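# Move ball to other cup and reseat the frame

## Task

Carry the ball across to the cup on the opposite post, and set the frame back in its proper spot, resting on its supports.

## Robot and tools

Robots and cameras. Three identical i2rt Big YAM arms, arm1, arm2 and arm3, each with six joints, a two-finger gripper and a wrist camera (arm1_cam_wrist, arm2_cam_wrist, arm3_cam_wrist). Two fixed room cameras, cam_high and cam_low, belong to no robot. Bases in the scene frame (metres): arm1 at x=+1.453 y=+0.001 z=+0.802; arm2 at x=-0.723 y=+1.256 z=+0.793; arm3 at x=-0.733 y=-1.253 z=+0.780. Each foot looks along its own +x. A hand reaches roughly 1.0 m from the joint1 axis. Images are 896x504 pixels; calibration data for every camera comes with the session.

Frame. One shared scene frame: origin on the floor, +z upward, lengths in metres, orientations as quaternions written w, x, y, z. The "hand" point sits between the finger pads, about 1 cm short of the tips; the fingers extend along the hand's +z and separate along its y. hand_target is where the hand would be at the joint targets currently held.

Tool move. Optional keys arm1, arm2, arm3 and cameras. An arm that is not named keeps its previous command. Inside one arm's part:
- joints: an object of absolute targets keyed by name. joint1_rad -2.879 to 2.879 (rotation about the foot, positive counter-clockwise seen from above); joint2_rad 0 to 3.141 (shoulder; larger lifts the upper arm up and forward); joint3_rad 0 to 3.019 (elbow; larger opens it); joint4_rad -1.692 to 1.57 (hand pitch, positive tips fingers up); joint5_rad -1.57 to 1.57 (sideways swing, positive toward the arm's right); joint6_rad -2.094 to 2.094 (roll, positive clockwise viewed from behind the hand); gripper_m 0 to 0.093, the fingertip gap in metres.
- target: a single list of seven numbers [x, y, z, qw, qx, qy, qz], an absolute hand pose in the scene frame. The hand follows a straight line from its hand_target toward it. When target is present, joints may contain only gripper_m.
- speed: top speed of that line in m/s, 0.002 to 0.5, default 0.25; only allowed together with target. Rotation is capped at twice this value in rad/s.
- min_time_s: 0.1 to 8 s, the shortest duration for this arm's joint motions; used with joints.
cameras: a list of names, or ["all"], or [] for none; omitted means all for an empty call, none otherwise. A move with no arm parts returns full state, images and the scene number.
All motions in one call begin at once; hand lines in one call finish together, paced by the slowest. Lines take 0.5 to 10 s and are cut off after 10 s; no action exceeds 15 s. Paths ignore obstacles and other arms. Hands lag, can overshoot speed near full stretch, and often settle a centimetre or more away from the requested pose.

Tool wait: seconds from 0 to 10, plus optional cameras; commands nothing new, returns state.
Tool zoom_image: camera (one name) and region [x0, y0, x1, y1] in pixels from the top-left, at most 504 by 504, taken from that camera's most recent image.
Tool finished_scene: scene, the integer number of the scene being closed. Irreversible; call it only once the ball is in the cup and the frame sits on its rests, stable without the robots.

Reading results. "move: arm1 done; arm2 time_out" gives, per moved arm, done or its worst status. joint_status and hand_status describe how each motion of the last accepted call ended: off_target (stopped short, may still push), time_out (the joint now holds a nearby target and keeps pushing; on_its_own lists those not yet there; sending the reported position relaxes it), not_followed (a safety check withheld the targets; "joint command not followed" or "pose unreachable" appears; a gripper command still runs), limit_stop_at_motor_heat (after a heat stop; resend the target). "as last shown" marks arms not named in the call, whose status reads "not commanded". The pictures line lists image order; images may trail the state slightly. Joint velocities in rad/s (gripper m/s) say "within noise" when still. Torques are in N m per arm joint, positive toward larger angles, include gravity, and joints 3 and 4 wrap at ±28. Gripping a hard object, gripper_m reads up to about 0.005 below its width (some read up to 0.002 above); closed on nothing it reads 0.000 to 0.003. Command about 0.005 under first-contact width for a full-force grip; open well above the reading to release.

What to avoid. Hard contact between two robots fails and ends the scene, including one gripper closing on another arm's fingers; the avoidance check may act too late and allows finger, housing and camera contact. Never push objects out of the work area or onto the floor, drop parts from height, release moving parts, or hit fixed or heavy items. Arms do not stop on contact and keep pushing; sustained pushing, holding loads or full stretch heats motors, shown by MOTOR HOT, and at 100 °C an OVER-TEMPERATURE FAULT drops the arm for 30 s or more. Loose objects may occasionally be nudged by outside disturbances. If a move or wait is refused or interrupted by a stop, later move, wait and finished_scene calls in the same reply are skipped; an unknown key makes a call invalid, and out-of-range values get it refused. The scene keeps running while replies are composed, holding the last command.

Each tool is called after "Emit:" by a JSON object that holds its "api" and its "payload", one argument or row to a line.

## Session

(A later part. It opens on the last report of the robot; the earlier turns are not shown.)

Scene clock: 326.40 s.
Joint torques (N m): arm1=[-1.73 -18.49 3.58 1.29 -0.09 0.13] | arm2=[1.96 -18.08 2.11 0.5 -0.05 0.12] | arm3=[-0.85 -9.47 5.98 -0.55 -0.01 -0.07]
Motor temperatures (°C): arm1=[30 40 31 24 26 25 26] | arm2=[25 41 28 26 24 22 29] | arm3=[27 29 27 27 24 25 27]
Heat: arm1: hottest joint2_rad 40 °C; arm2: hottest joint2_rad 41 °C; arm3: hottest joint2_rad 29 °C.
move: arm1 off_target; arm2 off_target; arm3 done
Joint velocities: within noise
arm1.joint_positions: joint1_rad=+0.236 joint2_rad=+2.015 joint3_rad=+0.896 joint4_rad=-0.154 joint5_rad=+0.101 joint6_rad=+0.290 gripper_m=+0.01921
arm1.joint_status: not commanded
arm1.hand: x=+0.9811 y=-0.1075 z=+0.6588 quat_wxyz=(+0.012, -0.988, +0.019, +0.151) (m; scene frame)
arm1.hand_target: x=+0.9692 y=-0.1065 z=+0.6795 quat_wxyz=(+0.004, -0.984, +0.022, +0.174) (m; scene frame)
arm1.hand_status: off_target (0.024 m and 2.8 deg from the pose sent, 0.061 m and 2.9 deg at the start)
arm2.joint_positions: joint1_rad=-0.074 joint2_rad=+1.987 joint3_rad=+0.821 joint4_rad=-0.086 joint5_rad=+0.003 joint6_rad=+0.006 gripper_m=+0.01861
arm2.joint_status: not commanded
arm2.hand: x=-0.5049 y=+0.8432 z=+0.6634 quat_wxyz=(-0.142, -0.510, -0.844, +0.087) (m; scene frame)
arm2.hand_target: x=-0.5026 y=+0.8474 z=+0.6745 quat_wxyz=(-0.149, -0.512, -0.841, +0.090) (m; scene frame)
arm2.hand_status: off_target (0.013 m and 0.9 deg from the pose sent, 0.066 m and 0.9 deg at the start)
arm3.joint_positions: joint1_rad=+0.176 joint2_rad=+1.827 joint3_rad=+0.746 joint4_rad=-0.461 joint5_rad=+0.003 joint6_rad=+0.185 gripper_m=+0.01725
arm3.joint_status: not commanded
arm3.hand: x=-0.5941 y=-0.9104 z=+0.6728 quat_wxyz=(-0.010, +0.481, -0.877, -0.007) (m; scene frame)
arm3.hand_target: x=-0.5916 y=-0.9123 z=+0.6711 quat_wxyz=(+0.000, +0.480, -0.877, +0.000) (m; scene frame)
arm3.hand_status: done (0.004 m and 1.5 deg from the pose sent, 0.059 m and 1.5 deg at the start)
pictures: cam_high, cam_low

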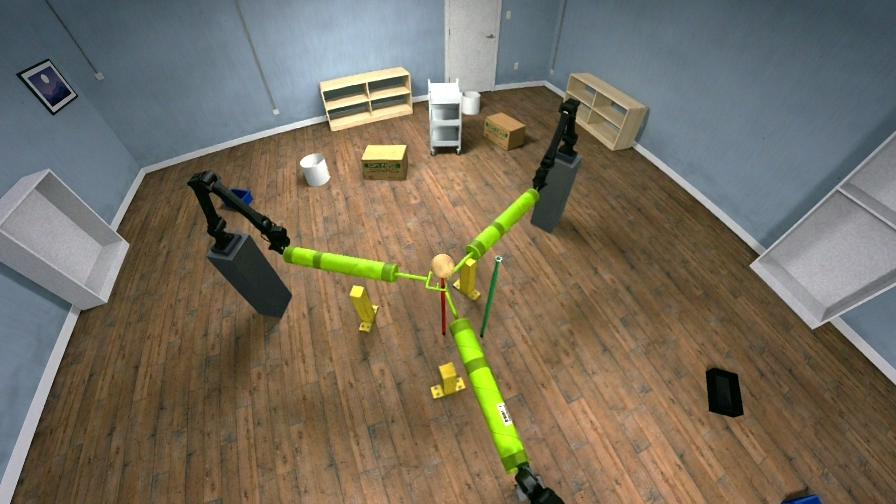

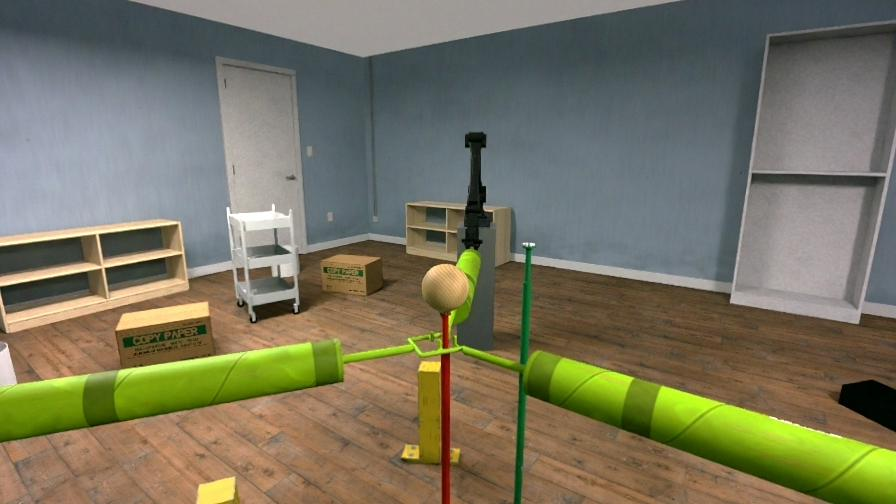

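Emit:
{"api": "move", "payload": {
  "arm1": {"target":[0.9705,-0.1076,0.725,-0.0039,0.985,-0.0224,-0.174],"speed":0.06},
  "arm2": {"target":[-0.5011,0.8467,0.720,-0.1487,-0.5117,-0.8417,0.0904],"speed":0.06},
  "arm3": {"target":[-0.590,-0.9133,0.711,0,0.48,-0.877,0],"speed":0.06},
  "cameras": ["cam_high","cam_low"]
}}

Emit:
{"api": "zoom_image", "payload": {
  "camera": "cam_low",
  "region": [380, 250, 500, 390]
}}

Emit:
{"api": "zoom_image", "payload": {
  "camera": "cam_high",
  "region": [390, 220, 490, 320]
}}

Scene clock: 350.57 s.
Joint torques (N m): arm1=[-1.49 -18.14 4.85 0.69 -0.03 0.15] | arm2=[2.14 -17.73 3.66 -0.09 -0.05 0.12] | arm3=[-0.97 -11.93 6.05 -1.07 -0.01 -0.07]
Motor temperatures (°C): arm1=[30 39 31 24 26 25 27] | arm2=[25 38 28 26 24 22 29] | arm3=[27 29 28 27 24 25 27]
Heat: arm1: hottest joint2_rad 39 °C; arm2: hottest joint2_rad 38 °C; arm3: hottest joint2_rad 29 °C.
move: arm1 off_target; arm2 off_target; arm3 off_target
Joint velocities: within noise
arm1.joint_positions: joint1_rad=+0.236 joint2_rad=+1.901 joint3_rad=+0.887 joint4_rad=-0.253 joint5_rad=+0.100 joint6_rad=+0.290 gripper_m=+0.01921
arm1.joint_status: not commanded
arm1.hand: x=+0.9812 y=-0.1079 z=+0.7020 quat_wxyz=(+0.011, -0.988, +0.019, +0.154) (m; scene frame)
arm1.hand_target: x=+0.9706 y=-0.1075 z=+0.7243 quat_wxyz=(+0.004, -0.984, +0.022, +0.174) (m; scene frame)
arm1.hand_status: off_target (0.025 m and 2.5 deg from the pose sent, 0.067 m and 2.8 deg at the start)
arm2.joint_positions: joint1_rad=-0.074 joint2_rad=+1.869 joint3_rad=+0.817 joint4_rad=-0.196 joint5_rad=+0.004 joint6_rad=+0.008 gripper_m=+0.01861
arm2.joint_status: not commanded
arm2.hand: x=-0.5048 y=+0.8429 z=+0.7062 quat_wxyz=(-0.144, -0.511, -0.843, +0.089) (m; scene frame)
arm2.hand_target: x=-0.5012 y=+0.8466 z=+0.7193 quat_wxyz=(-0.149, -0.512, -0.841, +0.090) (m; scene frame)
arm2.hand_status: off_target (0.015 m and 0.6 deg from the pose sent, 0.057 m and 0.9 deg at the start)
arm3.joint_positions: joint1_rad=+0.173 joint2_rad=+1.755 joint3_rad=+0.762 joint4_rad=-0.566 joint5_rad=+0.003 joint6_rad=+0.180 gripper_m=+0.01725
arm3.joint_status: not commanded
arm3.hand: x=-0.5932 y=-0.9114 z=+0.7006 quat_wxyz=(-0.004, +0.481, -0.877, -0.002) (m; scene frame)
arm3.hand_target: x=-0.5901 y=-0.9133 z=+0.7106 quat_wxyz=(+0.000, +0.480, -0.877, +0.000) (m; scene frame)
arm3.hand_status: off_target (0.011 m and 0.5 deg from the pose sent, 0.039 m and 1.4 deg at the start)
pictures: cam_high, cam_low

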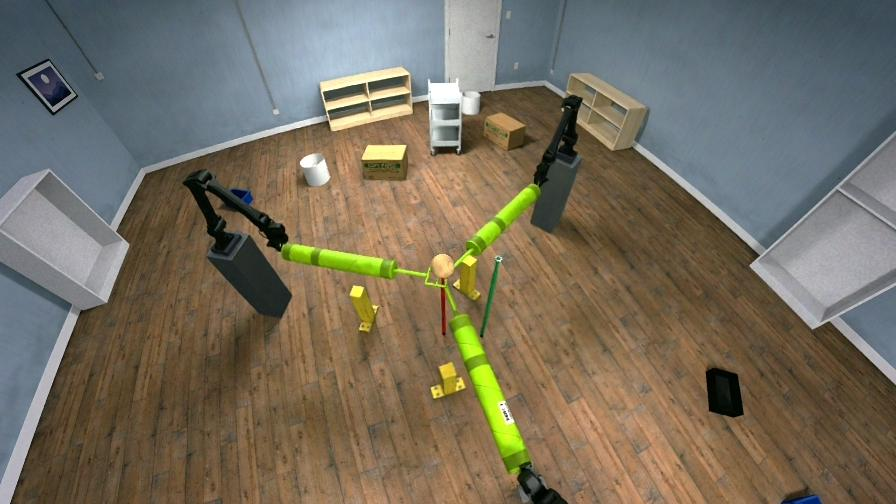

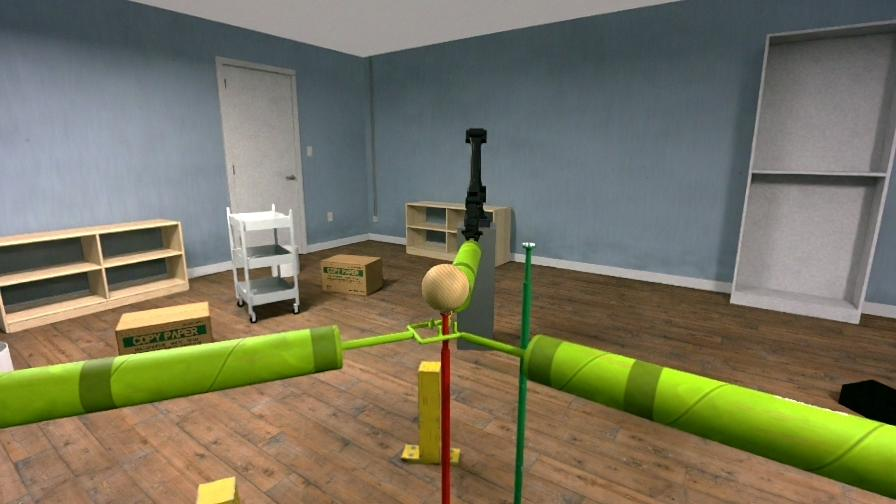

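Scaled by 3.600 from the camera's 896x504 image, which has a finer 1280x720 frame.

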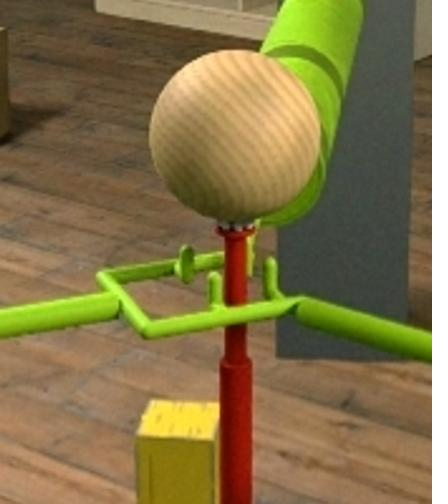

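Scaled by 5.040 from the camera's 896x504 image, which has a finer 1280x720 frame.

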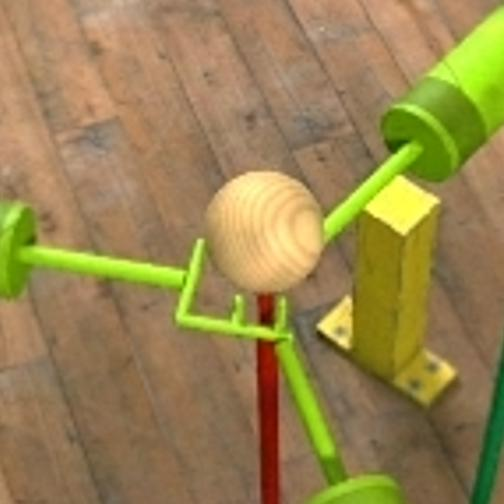

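Emit:
{"api": "zoom_image", "payload": {
  "camera": "cam_high",
  "region": [420, 250, 465, 295]
}}

Emit:
{"api": "zoom_image", "payload": {
  "camera": "cam_low",
  "region": [405, 300, 475, 350]
}}

Scaled by 11.200 from the camera's 896x504 image, which has a finer 1280x720 frame.

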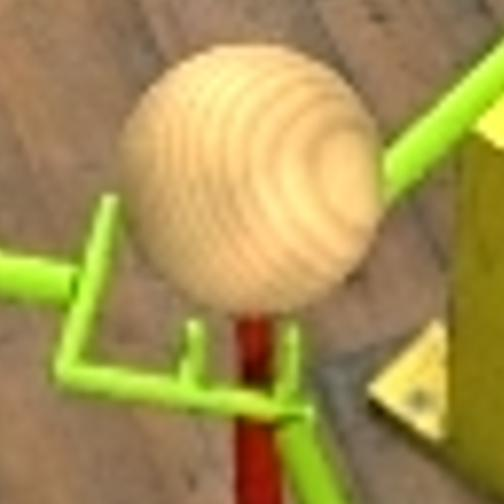

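Scaled by 7.200 from the camera's 896x504 image, which has a finer 1280x720 frame.

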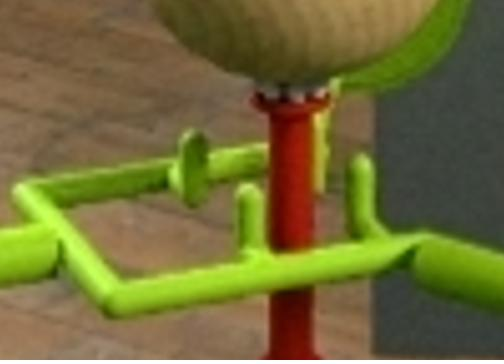

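Emit:
{"api": "move", "payload": {
  "arm1": {"target":[0.9765,-0.1091,0.752,-0.0039,0.985,-0.0224,-0.174],"speed":0.05},
  "arm2": {"target":[-0.4951,0.8452,0.743,-0.1487,-0.5117,-0.8417,0.0904],"speed":0.05},
  "arm3": {"target":[-0.584,-0.9148,0.739,0,0.48,-0.877,0],"speed":0.05},
  "cameras": ["cam_high","cam_low"]
}}

Emit:
{"api": "zoom_image", "payload": {
  "camera": "cam_high",
  "region": [420, 250, 465, 295]
}}

Emit:
{"api": "zoom_image", "payload": {
  "camera": "cam_low",
  "region": [405, 280, 475, 340]
}}

Scene clock: 398.80 s.
Joint torques (N m): arm1=[-0.97 -17.67 5.31 0.61 0.04 0.22] | arm2=[2.73 -16.91 5.42 -0.49 0.02 0.14] | arm3=[-1.44 -11.69 6.78 -1.24 0.11 -0.08]
Motor temperatures (°C): arm1=[30 39 31 24 25 25 27] | arm2=[25 35 29 26 23 22 30] | arm3=[27 30 29 27 23 25 27]
Heat: arm1: hottest joint2_rad 39 °C; arm2: hottest joint2_rad 35 °C; arm3: hottest joint2_rad 30 °C.
move: arm1 off_target; arm2 off_target; arm3 off_target
Joint velocities: within noise
arm1.joint_positions: joint1_rad=+0.236 joint2_rad=+1.826 joint3_rad=+0.879 joint4_rad=-0.318 joint5_rad=+0.100 joint6_rad=+0.289 gripper_m=+0.01921
arm1.joint_status: not commanded
arm1.hand: x=+0.9848 y=-0.1071 z=+0.7294 quat_wxyz=(+0.011, -0.988, +0.019, +0.154) (m; scene frame)
arm1.hand_target: x=+0.9765 y=-0.1090 z=+0.7514 quat_wxyz=(+0.004, -0.984, +0.022, +0.174) (m; scene frame)
arm1.hand_status: off_target (0.024 m and 2.4 deg from the pose sent, 0.050 m and 2.5 deg at the start)
arm2.joint_positions: joint1_rad=-0.069 joint2_rad=+1.810 joint3_rad=+0.817 joint4_rad=-0.256 joint5_rad=+0.005 joint6_rad=+0.016 gripper_m=+0.01861
arm2.joint_status: not commanded
arm2.hand: x=-0.5039 y=+0.8455 z=+0.7276 quat_wxyz=(-0.143, -0.512, -0.842, +0.088) (m; scene frame)
arm2.hand_target: x=-0.4952 y=+0.8453 z=+0.7426 quat_wxyz=(-0.149, -0.511, -0.841, +0.090) (m; scene frame)
arm2.hand_status: off_target (0.018 m and 0.7 deg from the pose sent, 0.038 m and 0.6 deg at the start)
arm3.joint_positions: joint1_rad=+0.162 joint2_rad=+1.686 joint3_rad=+0.779 joint4_rad=-0.649 joint5_rad=+0.001 joint6_rad=+0.165 gripper_m=+0.01725
arm3.joint_status: not commanded
arm3.hand: x=-0.5889 y=-0.9106 z=+0.7280 quat_wxyz=(-0.004, +0.483, -0.876, -0.004) (m; scene frame)
arm3.hand_target: x=-0.5841 y=-0.9148 z=+0.7386 quat_wxyz=(+0.000, +0.480, -0.877, +0.000) (m; scene frame)
arm3.hand_status: off_target (0.013 m and 0.7 deg from the pose sent, 0.040 m and 0.5 deg at the start)
pictures: cam_high, cam_low

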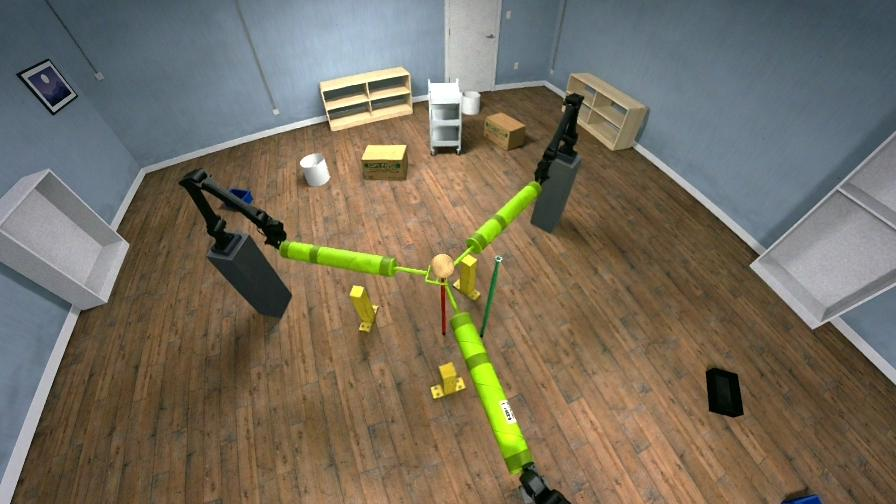

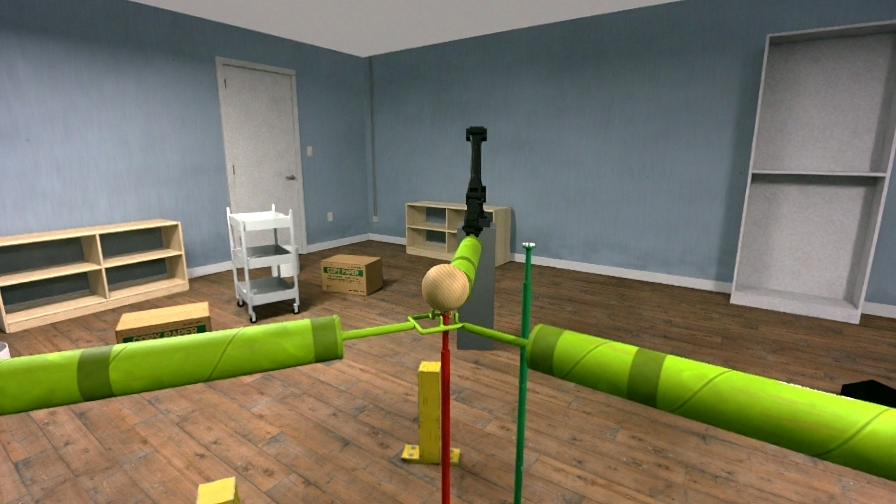

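Scaled by 11.200 from the camera's 896x504 image, which has a finer 1280x720 frame.

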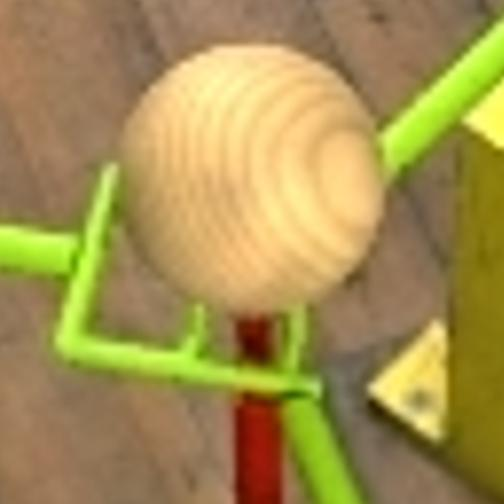

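Scaled by 7.200 from the camera's 896x504 image, which has a finer 1280x720 frame.

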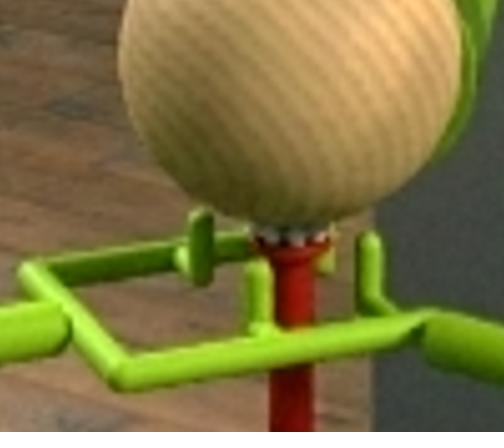

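Emit:
{"api": "move", "payload": {
  "arm1": {"target":[0.9765,-0.1091,0.782,-0.0039,0.985,-0.0224,-0.174],"speed":0.04},
  "arm2": {"target":[-0.4951,0.8432,0.778,-0.1487,-0.5117,-0.8417,0.0904],"speed":0.04},
  "arm3": {"target":[-0.584,-0.9148,0.775,0,0.48,-0.877,0],"speed":0.04},
  "cameras": ["cam_high","cam_low"]
}}

Emit:
{"api": "zoom_image", "payload": {
  "camera": "cam_high",
  "region": [420, 250, 465, 295]
}}

Emit:
{"api": "zoom_image", "payload": {
  "camera": "cam_low",
  "region": [405, 260, 475, 320]
}}

Scene clock: 416.43 s.
Joint torques (N m): arm1=[-0.97 -17.2 6.95 0.02 0.01 0.22] | arm2=[2.26 -17.03 6.38 -0.72 -0.03 0.11] | arm3=[-0.91 -11.81 7.68 -1.61 0.1 -0.05]
Motor temperatures (°C): arm1=[30 39 32 24 25 25 27] | arm2=[25 38 30 26 23 22 30] | arm3=[27 29 29 27 23 25 27]
Heat: arm1: hottest joint2_rad 39 °C; arm2: hottest joint2_rad 38 °C; arm3: hottest joint2_rad 29 °C.
move: arm1 off_target; arm2 off_target; arm3 off_target
Joint velocities: within noise
arm1.joint_positions: joint1_rad=+0.236 joint2_rad=+1.758 joint3_rad=+0.879 joint4_rad=-0.387 joint5_rad=+0.100 joint6_rad=+0.288 gripper_m=+0.01921
arm1.joint_status: not commanded
arm1.hand: x=+0.9880 y=-0.1063 z=+0.7557 quat_wxyz=(+0.011, -0.988, +0.019, +0.154) (m; scene frame)
arm1.hand_target: x=+0.9767 y=-0.1090 z=+0.7814 quat_wxyz=(+0.004, -0.984, +0.022, +0.174) (m; scene frame)
arm1.hand_status: off_target (0.029 m and 2.4 deg from the pose sent, 0.053 m and 2.4 deg at the start)
arm2.joint_positions: joint1_rad=-0.066 joint2_rad=+1.737 joint3_rad=+0.836 joint4_rad=-0.353 joint5_rad=+0.006 joint6_rad=+0.016 gripper_m=+0.01861
arm2.joint_status: not commanded
arm2.hand: x=-0.5026 y=+0.8454 z=+0.7582 quat_wxyz=(-0.141, -0.512, -0.843, +0.087) (m; scene frame)
arm2.hand_target: x=-0.4951 y=+0.8433 z=+0.7775 quat_wxyz=(-0.149, -0.511, -0.841, +0.090) (m; scene frame)
arm2.hand_status: off_target (0.021 m and 1.0 deg from the pose sent, 0.051 m and 0.7 deg at the start)
arm3.joint_positions: joint1_rad=+0.156 joint2_rad=+1.610 joint3_rad=+0.804 joint4_rad=-0.749 joint5_rad=+0.001 joint6_rad=+0.163 gripper_m=+0.01725
arm3.joint_status: not commanded
arm3.hand: x=-0.5862 y=-0.9104 z=+0.7607 quat_wxyz=(-0.005, +0.482, -0.876, -0.004) (m; scene frame)
arm3.hand_target: x=-0.5840 y=-0.9146 z=+0.7744 quat_wxyz=(+0.000, +0.480, -0.877, +0.000) (m; scene frame)
arm3.hand_status: off_target (0.015 m and 0.7 deg from the pose sent, 0.047 m and 0.7 deg at the start)
pictures: cam_high, cam_low

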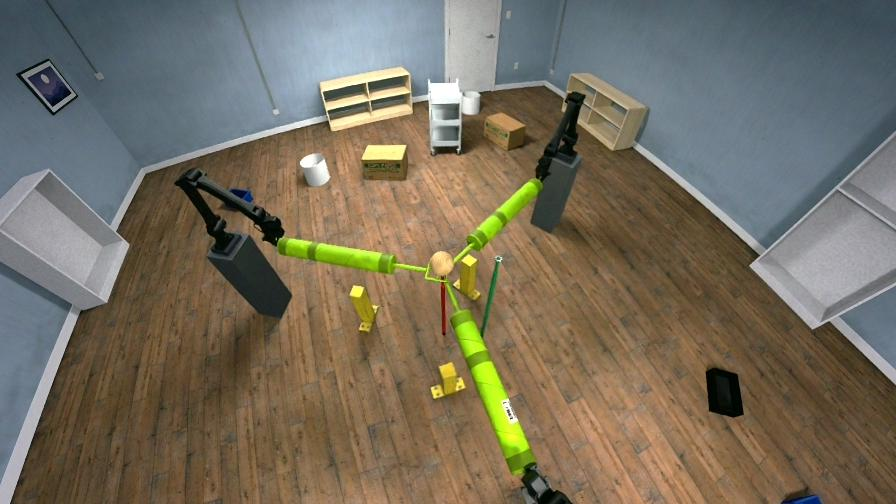

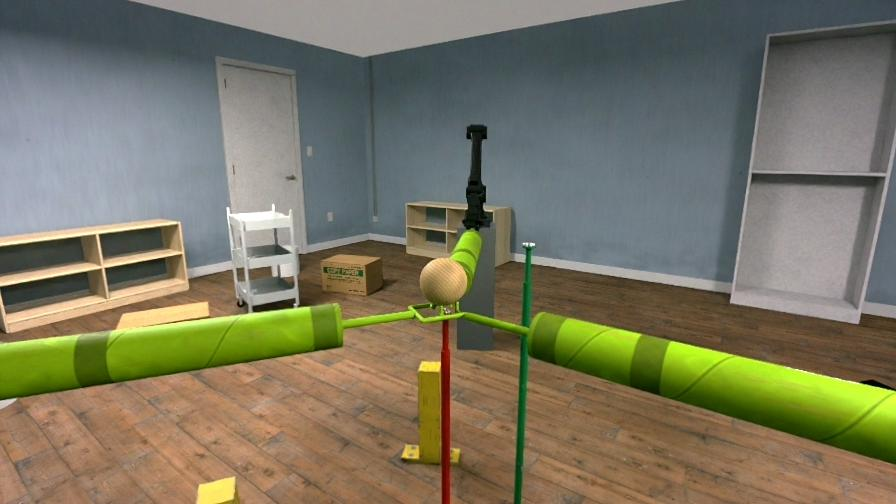

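Scaled by 11.200 from the camera's 896x504 image, which has a finer 1280x720 frame.

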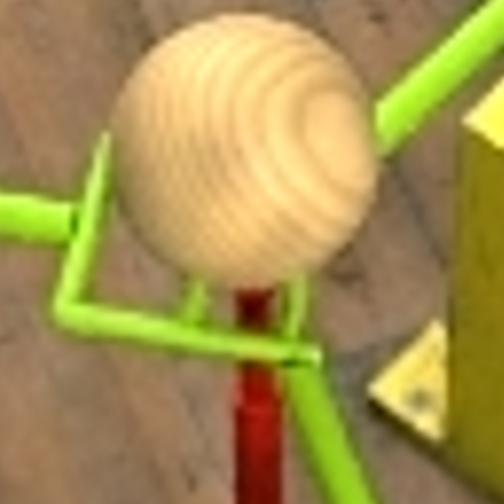

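Scaled by 7.200 from the camera's 896x504 image, which has a finer 1280x720 frame.

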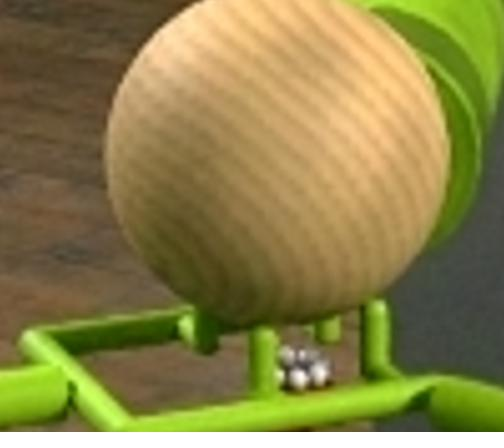

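Emit:
{"api": "move", "payload": {
  "arm1": {"target":[0.981,-0.1097,0.961,-0.0039,0.985,-0.0224,-0.174],"speed":0.07},
  "arm2": {"target":[-0.4884,0.8425,0.954,-0.1487,-0.5117,-0.8417,0.0904],"speed":0.07},
  "arm3": {"target":[-0.5773,-0.9155,0.949,0,0.48,-0.877,0],"speed":0.07},
  "cameras": ["cam_high","cam_low"]
}}

Emit:
{"api": "zoom_image", "payload": {
  "camera": "cam_low",
  "region": [380, 200, 560, 340]
}}

Emit:
{"api": "zoom_image", "payload": {
  "camera": "cam_high",
  "region": [400, 190, 530, 290]
}}

Scene clock: 434.37 s.
Joint torques (N m): arm1=[-0.85 -15.5 12.51 -0.51 0.05 0.25] | arm2=[2.9 -16.32 11.07 -0.96 -0.07 0.19] | arm3=[-0.97 -11.58 12.03 -2.15 0.03 -0.05]
Motor temperatures (°C): arm1=[30 37 33 24 25 25 27] | arm2=[25 37 31 26 23 22 30] | arm3=[27 29 30 27 23 25 28]
Heat: arm1: hottest joint2_rad 37 °C; arm2: hottest joint2_rad 37 °C; arm3: hottest joint3_rad 30 °C.
move: arm1 off_target; arm2 off_target; arm3 off_target
Joint velocities: within noise
arm1.joint_positions: joint1_rad=+0.236 joint2_rad=+1.468 joint3_rad=+1.049 joint4_rad=-0.874 joint5_rad=+0.100 joint6_rad=+0.288 gripper_m=+0.01921
arm1.joint_status: not commanded
arm1.hand: x=+0.9956 y=-0.1053 z=+0.9167 quat_wxyz=(+0.015, -0.990, +0.018, +0.141) (m; scene frame)
arm1.hand_target: x=+0.9825 y=-0.1092 z=+0.9603 quat_wxyz=(+0.004, -0.984, +0.022, +0.174) (m; scene frame)
arm1.hand_status: off_target (0.047 m and 4.0 deg from the pose sent, 0.205 m and 2.4 deg at the start)
arm2.joint_positions: joint1_rad=-0.062 joint2_rad=+1.476 joint3_rad=+1.038 joint4_rad=-0.850 joint5_rad=+0.010 joint6_rad=+0.019 gripper_m=+0.01861
arm2.joint_status: not commanded
arm2.hand: x=-0.5010 y=+0.8459 z=+0.9141 quat_wxyz=(-0.125, -0.513, -0.846, +0.079) (m; scene frame)
arm2.hand_target: x=-0.4891 y=+0.8433 z=+0.9529 quat_wxyz=(-0.149, -0.511, -0.842, +0.090) (m; scene frame)
arm2.hand_status: off_target (0.042 m and 3.0 deg from the pose sent, 0.196 m and 1.0 deg at the start)
arm3.joint_positions: joint1_rad=+0.140 joint2_rad=+1.378 joint3_rad=+1.043 joint4_rad=-1.241 joint5_rad=+0.003 joint6_rad=+0.146 gripper_m=+0.01725
arm3.joint_status: not commanded
arm3.hand: x=-0.5792 y=-0.9104 z=+0.9196 quat_wxyz=(+0.004, +0.482, -0.876, +0.004) (m; scene frame)
arm3.hand_target: x=-0.5775 y=-0.9155 z=+0.9477 quat_wxyz=(-0.001, +0.480, -0.877, +0.000) (m; scene frame)
arm3.hand_status: off_target (0.030 m and 0.6 deg from the pose sent, 0.189 m and 0.7 deg at the start)
pictures: cam_high, cam_low

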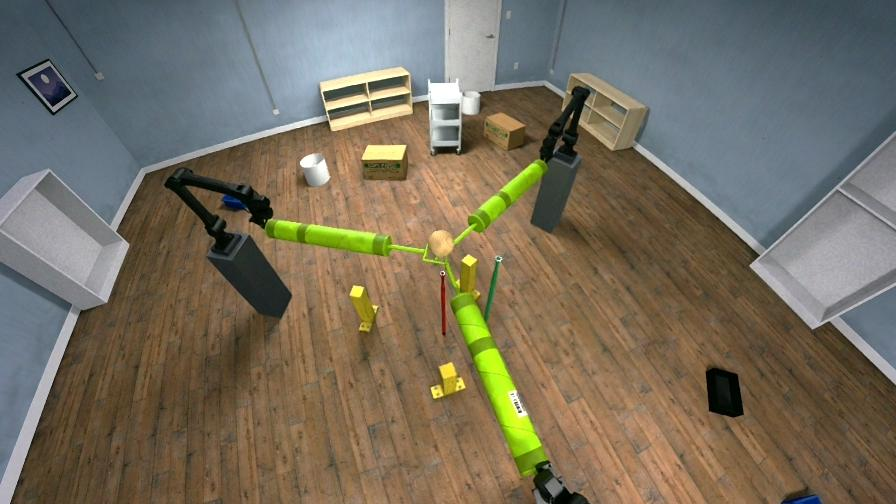

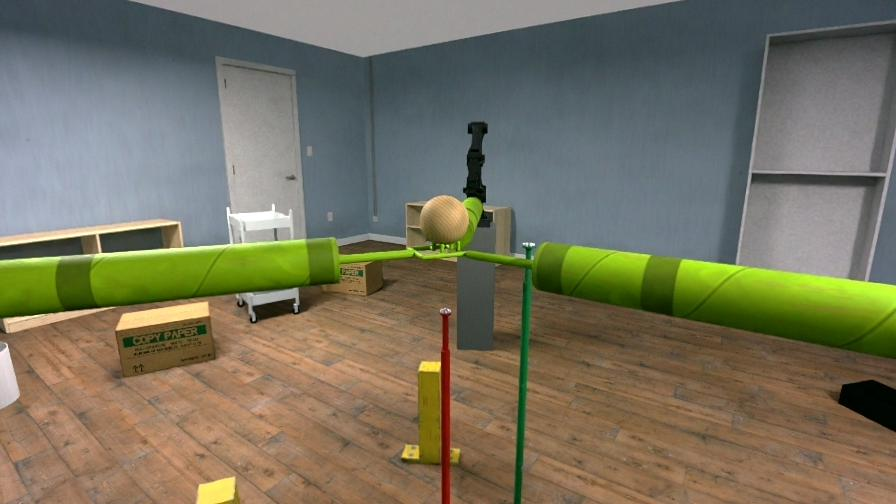

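Scaled by 2.800 from the camera's 896x504 image, which has a finer 1280x720 frame.

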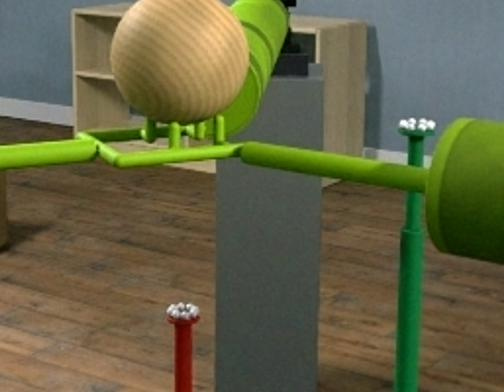

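Scaled by 3.877 from the camera's 896x504 image, which has a finer 1280x720 frame.

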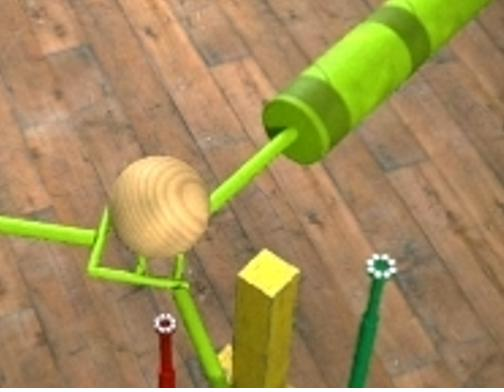

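Emit:
{"api": "move", "payload": {
  "arm1": {"target":[1.081,0.0963,0.991,-0.0039,0.985,-0.0224,-0.174],"speed":0.1},
  "arm2": {"target":[-0.3884,1.0485,0.983,-0.1487,-0.5117,-0.8417,0.0904],"speed":0.1},
  "arm3": {"target":[-0.4773,-0.7095,0.970,0,0.48,-0.877,0],"speed":0.1},
  "cameras": ["cam_high","cam_low"]
}}

Emit:
{"api": "zoom_image", "payload": {
  "camera": "cam_low",
  "region": [430, 180, 570, 300]
}}

Emit:
{"api": "zoom_image", "payload": {
  "camera": "cam_high",
  "region": [440, 190, 540, 290]
}}

Scene clock: 454.40 s.
Joint torques (N m): arm1=[-2.78 -10.64 10.74 1.05 -0.42 0.07] | arm2=[3.31 -13.16 9.37 0.05 0.25 0.15] | arm3=[-1.03 -16.56 13.96 -1.4 0.06 -0.07]
Motor temperatures (°C): arm1=[30 36 36 24 25 25 27] | arm2=[25 36 36 26 23 22 30] | arm3=[27 30 35 27 23 25 28]
Heat: arm1: hottest joint2_rad 36 °C; arm2: hottest joint2_rad 36 °C; arm3: hottest joint3_rad 35 °C.
move: arm1 off_target; arm2 off_target; arm3 off_target
Joint velocities: within noise
arm1.joint_positions: joint1_rad=-0.306 joint2_rad=+1.174 joint3_rad=+0.897 joint4_rad=-1.023 joint5_rad=-0.086 joint6_rad=-0.225 gripper_m=+0.01921
arm1.joint_status: not commanded
arm1.hand: x=+1.0894 y=+0.0871 z=+0.9618 quat_wxyz=(-0.003, -0.991, +0.020, +0.136) (m; scene frame)
arm1.hand_target: x=+1.0818 y=+0.0959 z=+0.9907 quat_wxyz=(+0.005, -0.985, +0.022, +0.174) (m; scene frame)
arm1.hand_status: off_target (0.032 m and 4.5 deg from the pose sent, 0.231 m and 4.0 deg at the start)
arm2.joint_positions: joint1_rad=+0.506 joint2_rad=+1.268 joint3_rad=+0.963 joint4_rad=-1.048 joint5_rad=+0.183 joint6_rad=+0.573 gripper_m=+0.01861
arm2.joint_status: not commanded
arm2.hand: x=-0.3968 y=+1.0421 z=+0.9568 quat_wxyz=(-0.118, -0.515, -0.844, +0.092) (m; scene frame)
arm2.hand_target: x=-0.3890 y=+1.0483 z=+0.9824 quat_wxyz=(-0.149, -0.512, -0.841, +0.090) (m; scene frame)
arm2.hand_status: off_target (0.028 m and 3.5 deg from the pose sent, 0.242 m and 3.0 deg at the start)
arm3.joint_positions: joint1_rad=+0.132 joint2_rad=+1.927 joint3_rad=+1.810 joint4_rad=-1.458 joint5_rad=+0.002 joint6_rad=+0.139 gripper_m=+0.01725
arm3.joint_status: not commanded
arm3.hand: x=-0.4851 y=-0.7108 z=+0.9460 quat_wxyz=(+0.003, +0.481, -0.877, +0.003) (m; scene frame)
arm3.hand_target: x=-0.4776 y=-0.7102 z=+0.9697 quat_wxyz=(-0.001, +0.480, -0.877, -0.001) (m; scene frame)
arm3.hand_status: off_target (0.025 m and 0.5 deg from the pose sent, 0.231 m and 0.6 deg at the start)
pictures: cam_high, cam_low

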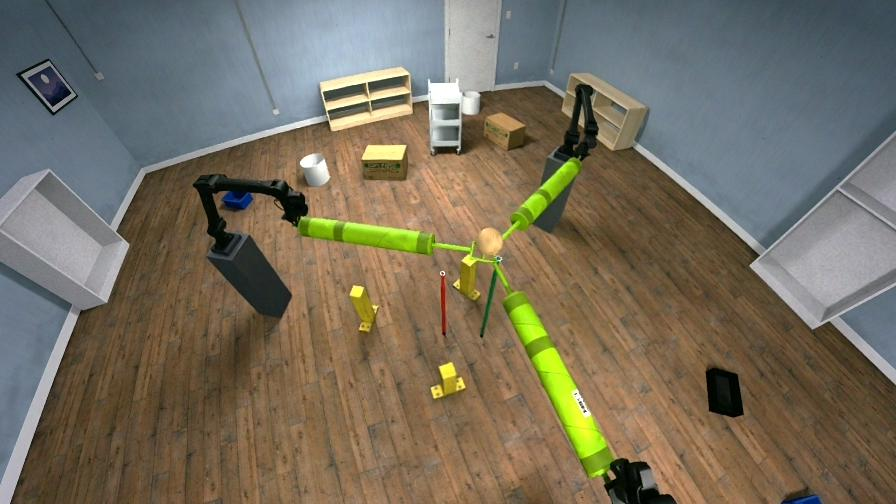

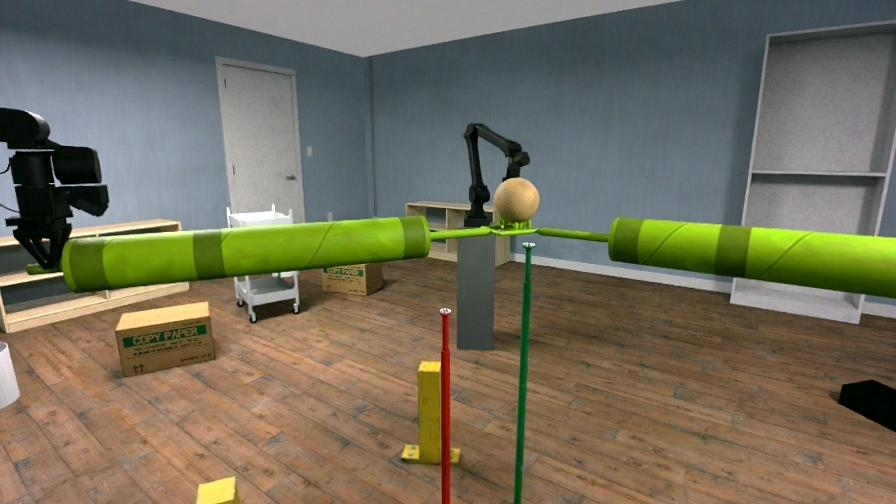

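Scaled by 3.600 from the camera's 896x504 image, which has a finer 1280x720 frame.

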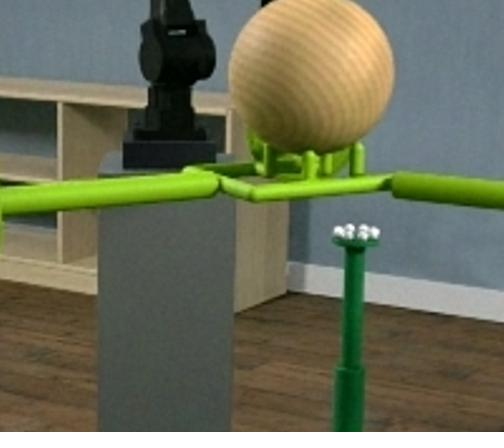

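Scaled by 5.040 from the camera's 896x504 image, which has a finer 1280x720 frame.

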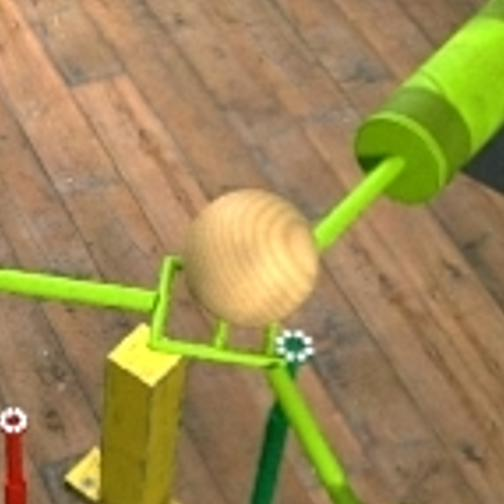

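Emit:
{"api": "move", "payload": {
  "arm1": {"target":[1.1015,0.1463,0.991,-0.0039,0.985,-0.0224,-0.174],"speed":0.07},
  "arm2": {"target":[-0.3690,1.0985,0.983,-0.1487,-0.5117,-0.8417,0.0904],"speed":0.07},
  "arm3": {"target":[-0.4573,-0.6595,0.970,0,0.48,-0.877,0],"speed":0.07},
  "cameras": ["cam_high","cam_low"]
}}

Emit:
{"api": "zoom_image", "payload": {
  "camera": "cam_low",
  "region": [490, 180, 570, 260]
}}

Emit:
{"api": "zoom_image", "payload": {
  "camera": "cam_high",
  "region": [470, 210, 530, 270]
}}

Scene clock: 473.13 s.
Joint torques (N m): arm1=[-2.32 -9.93 10.92 0.91 -0.63 0.11] | arm2=[3.43 -12.75 9.61 -0.16 0.24 0.18] | arm3=[-0.56 -18.55 14.46 -1.33 0.15 -0.02]
Motor temperatures (°C): arm1=[30 34 38 24 26 25 27] | arm2=[25 36 40 26 23 22 30] | arm3=[27 32 42 27 23 25 28]
Heat: arm1: hottest joint3_rad 38 °C; arm2: hottest joint3_rad 40 °C; arm3: hottest joint3_rad 42 °C.
move: arm1 off_target; arm2 off_target; arm3 off_target
Joint velocities: within noise
arm1.joint_positions: joint1_rad=-0.479 joint2_rad=+1.170 joint3_rad=+0.897 joint4_rad=-1.039 joint5_rad=-0.138 joint6_rad=-0.389 gripper_m=+0.01921
arm1.joint_status: not commanded
arm1.hand: x=+1.1097 y=+0.1381 z=+0.9636 quat_wxyz=(-0.005, -0.990, +0.021, +0.140) (m; scene frame)
arm1.hand_target: x=+1.1023 y=+0.1459 z=+0.9908 quat_wxyz=(+0.004, -0.985, +0.022, +0.174) (m; scene frame)
arm1.hand_status: off_target (0.030 m and 4.1 deg from the pose sent, 0.067 m and 4.5 deg at the start)
arm2.joint_positions: joint1_rad=+0.659 joint2_rad=+1.265 joint3_rad=+0.963 joint4_rad=-1.078 joint5_rad=+0.224 joint6_rad=+0.723 gripper_m=+0.01861
arm2.joint_status: not commanded
arm2.hand: x=-0.3772 y=+1.0905 z=+0.9571 quat_wxyz=(-0.120, -0.514, -0.844, +0.096) (m; scene frame)
arm2.hand_target: x=-0.3697 y=+1.0983 z=+0.9822 quat_wxyz=(-0.148, -0.512, -0.842, +0.090) (m; scene frame)
arm2.hand_status: off_target (0.028 m and 3.3 deg from the pose sent, 0.068 m and 3.5 deg at the start)
arm3.joint_positions: joint1_rad=+0.132 joint2_rad=+2.097 joint3_rad=+2.073 joint4_rad=-1.561 joint5_rad=+0.000 joint6_rad=+0.139 gripper_m=+0.01725
arm3.joint_status: not commanded
arm3.hand: x=-0.4633 y=-0.6621 z=+0.9440 quat_wxyz=(+0.008, +0.481, -0.877, +0.005) (m; scene frame)
arm3.hand_target: x=-0.4577 y=-0.6604 z=+0.9696 quat_wxyz=(-0.001, +0.480, -0.877, -0.001) (m; scene frame)
arm3.hand_status: off_target (0.027 m and 1.0 deg from the pose sent, 0.063 m and 0.5 deg at the start)
pictures: cam_high, cam_low

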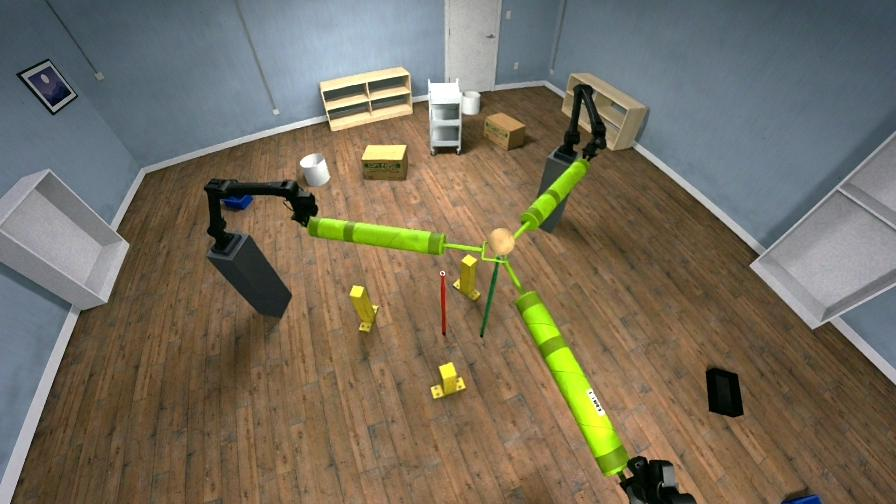

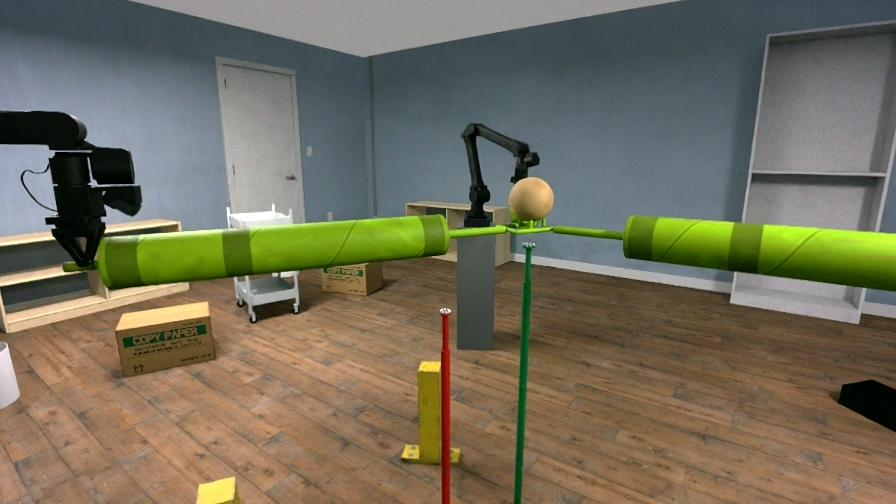

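Scaled by 6.300 from the camera's 896x504 image, which has a finer 1280x720 frame.

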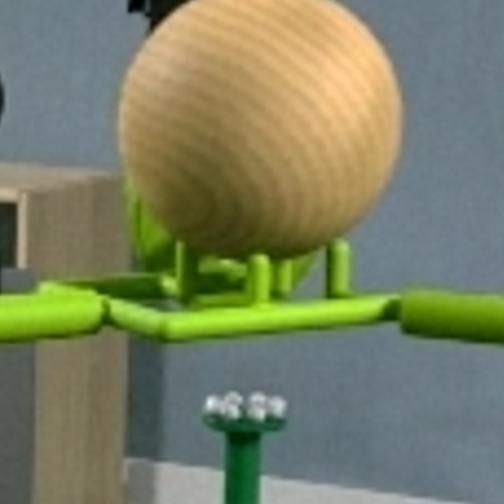

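Scaled by 8.400 from the camera's 896x504 image, which has a finer 1280x720 frame.

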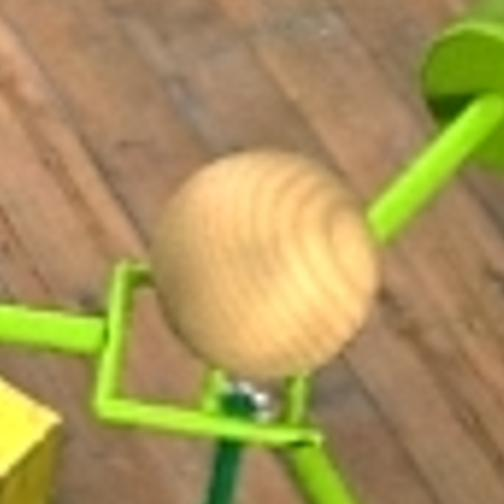

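Emit:
{"api": "move", "payload": {
  "arm1": {"target":[1.094,0.1493,0.963,-0.0039,0.985,-0.0224,-0.174],"speed":0.05},
  "arm2": {"target":[-0.3780,1.1015,0.955,-0.1487,-0.5117,-0.8417,0.0904],"speed":0.05},
  "arm3": {"target":[-0.4665,-0.6565,0.947,0,0.48,-0.877,0],"speed":0.05},
  "cameras": ["cam_high","cam_low"]
}}

Emit:
{"api": "zoom_image", "payload": {
  "camera": "cam_low",
  "region": [490, 190, 560, 260]
}}

Emit:
{"api": "zoom_image", "payload": {
  "camera": "cam_high",
  "region": [470, 220, 530, 280]
}}

Scene clock: 501.37 s.
Joint torques (N m): arm1=[-1.85 -9.52 9.77 1.62 -0.57 0.15] | arm2=[2.96 -12.92 7.68 0.57 0.21 0.14] | arm3=[-0.21 -18.96 10.65 0.2 0.17 0.1]
Motor temperatures (°C): arm1=[30 32 40 24 26 25 28] | arm2=[25 35 43 26 23 22 30] | arm3=[27 32 49 27 23 25 28]
Heat: arm1: hottest joint3_rad 40 °C; arm2: hottest joint3_rad 43 °C; arm3: hottest joint3_rad 49 °C.
move: arm1 off_target; arm2 off_target; arm3 off_target
Joint velocities: within noise
arm1.joint_positions: joint1_rad=-0.482 joint2_rad=+1.204 joint3_rad=+0.868 joint4_rad=-0.971 joint5_rad=-0.139 joint6_rad=-0.391 gripper_m=+0.01921
arm1.joint_status: not commanded
arm1.hand: x=+1.1040 y=+0.1420 z=+0.9440 quat_wxyz=(-0.004, -0.989, +0.021, +0.143) (m; scene frame)
arm1.hand_target: x=+1.0946 y=+0.1491 z=+0.9632 quat_wxyz=(+0.004, -0.985, +0.022, +0.174) (m; scene frame)
arm1.hand_status: off_target (0.023 m and 3.7 deg from the pose sent, 0.019 m and 4.1 deg at the start)
arm2.joint_positions: joint1_rad=+0.665 joint2_rad=+1.265 joint3_rad=+0.910 joint4_rad=-1.024 joint5_rad=+0.225 joint6_rad=+0.728 gripper_m=+0.01861
arm2.joint_status: not commanded
arm2.hand: x=-0.3821 y=+1.0945 z=+0.9379 quat_wxyz=(-0.121, -0.513, -0.844, +0.096) (m; scene frame)
arm2.hand_target: x=-0.3782 y=+1.1014 z=+0.9546 quat_wxyz=(-0.148, -0.511, -0.842, +0.090) (m; scene frame)
arm2.hand_status: off_target (0.019 m and 3.2 deg from the pose sent, 0.011 m and 3.3 deg at the start)
arm3.joint_positions: joint1_rad=+0.142 joint2_rad=+2.101 joint3_rad=+2.062 joint4_rad=-1.544 joint5_rad=-0.001 joint6_rad=+0.143 gripper_m=+0.01725
arm3.joint_status: not commanded
arm3.hand: x=-0.4689 y=-0.6579 z=+0.9369 quat_wxyz=(+0.007, +0.484, -0.875, +0.004) (m; scene frame)
arm3.hand_target: x=-0.4665 y=-0.6566 z=+0.9470 quat_wxyz=(+0.000, +0.480, -0.877, +0.000) (m; scene frame)
arm3.hand_status: off_target (0.011 m and 1.1 deg from the pose sent, 0.007 m and 1.0 deg at the start)
pictures: cam_high, cam_low

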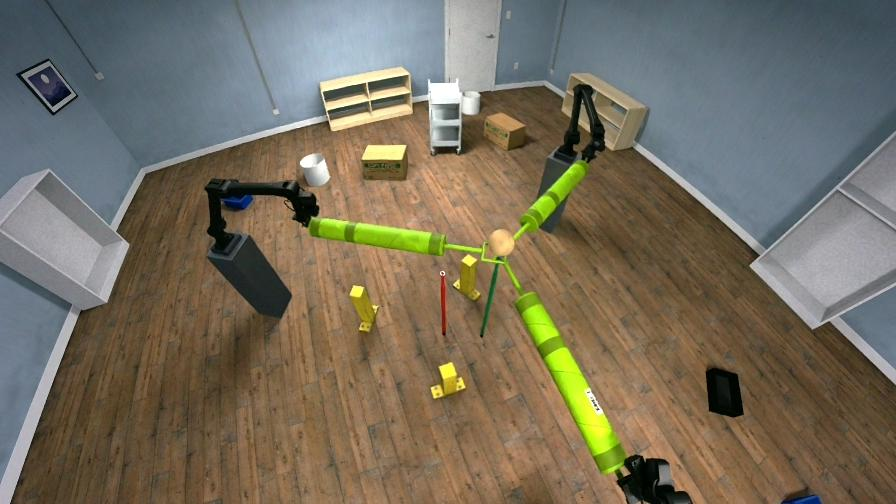

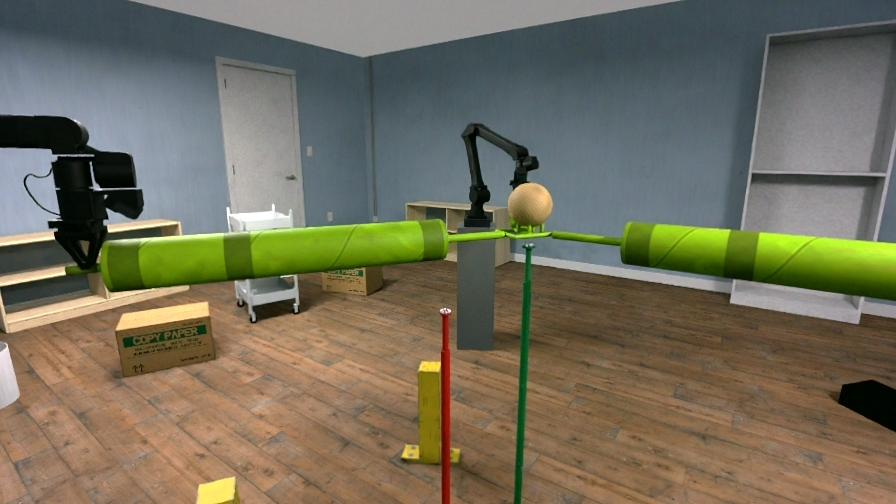

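Scaled by 7.200 from the camera's 896x504 image, which has a finer 1280x720 frame.

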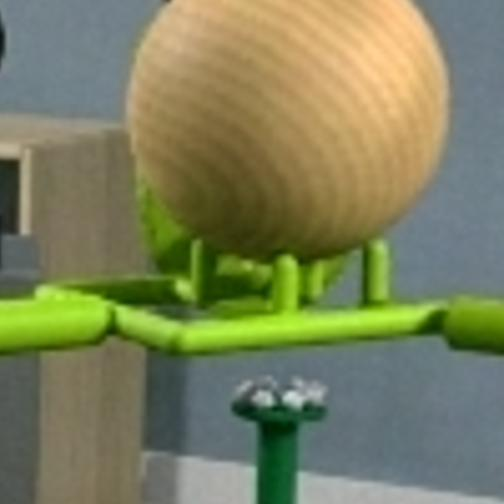

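Scaled by 8.400 from the camera's 896x504 image, which has a finer 1280x720 frame.

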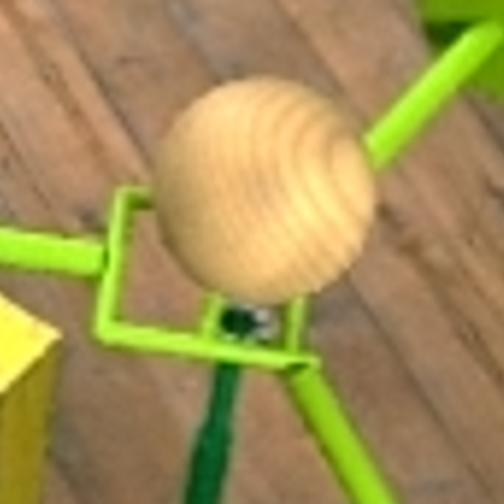

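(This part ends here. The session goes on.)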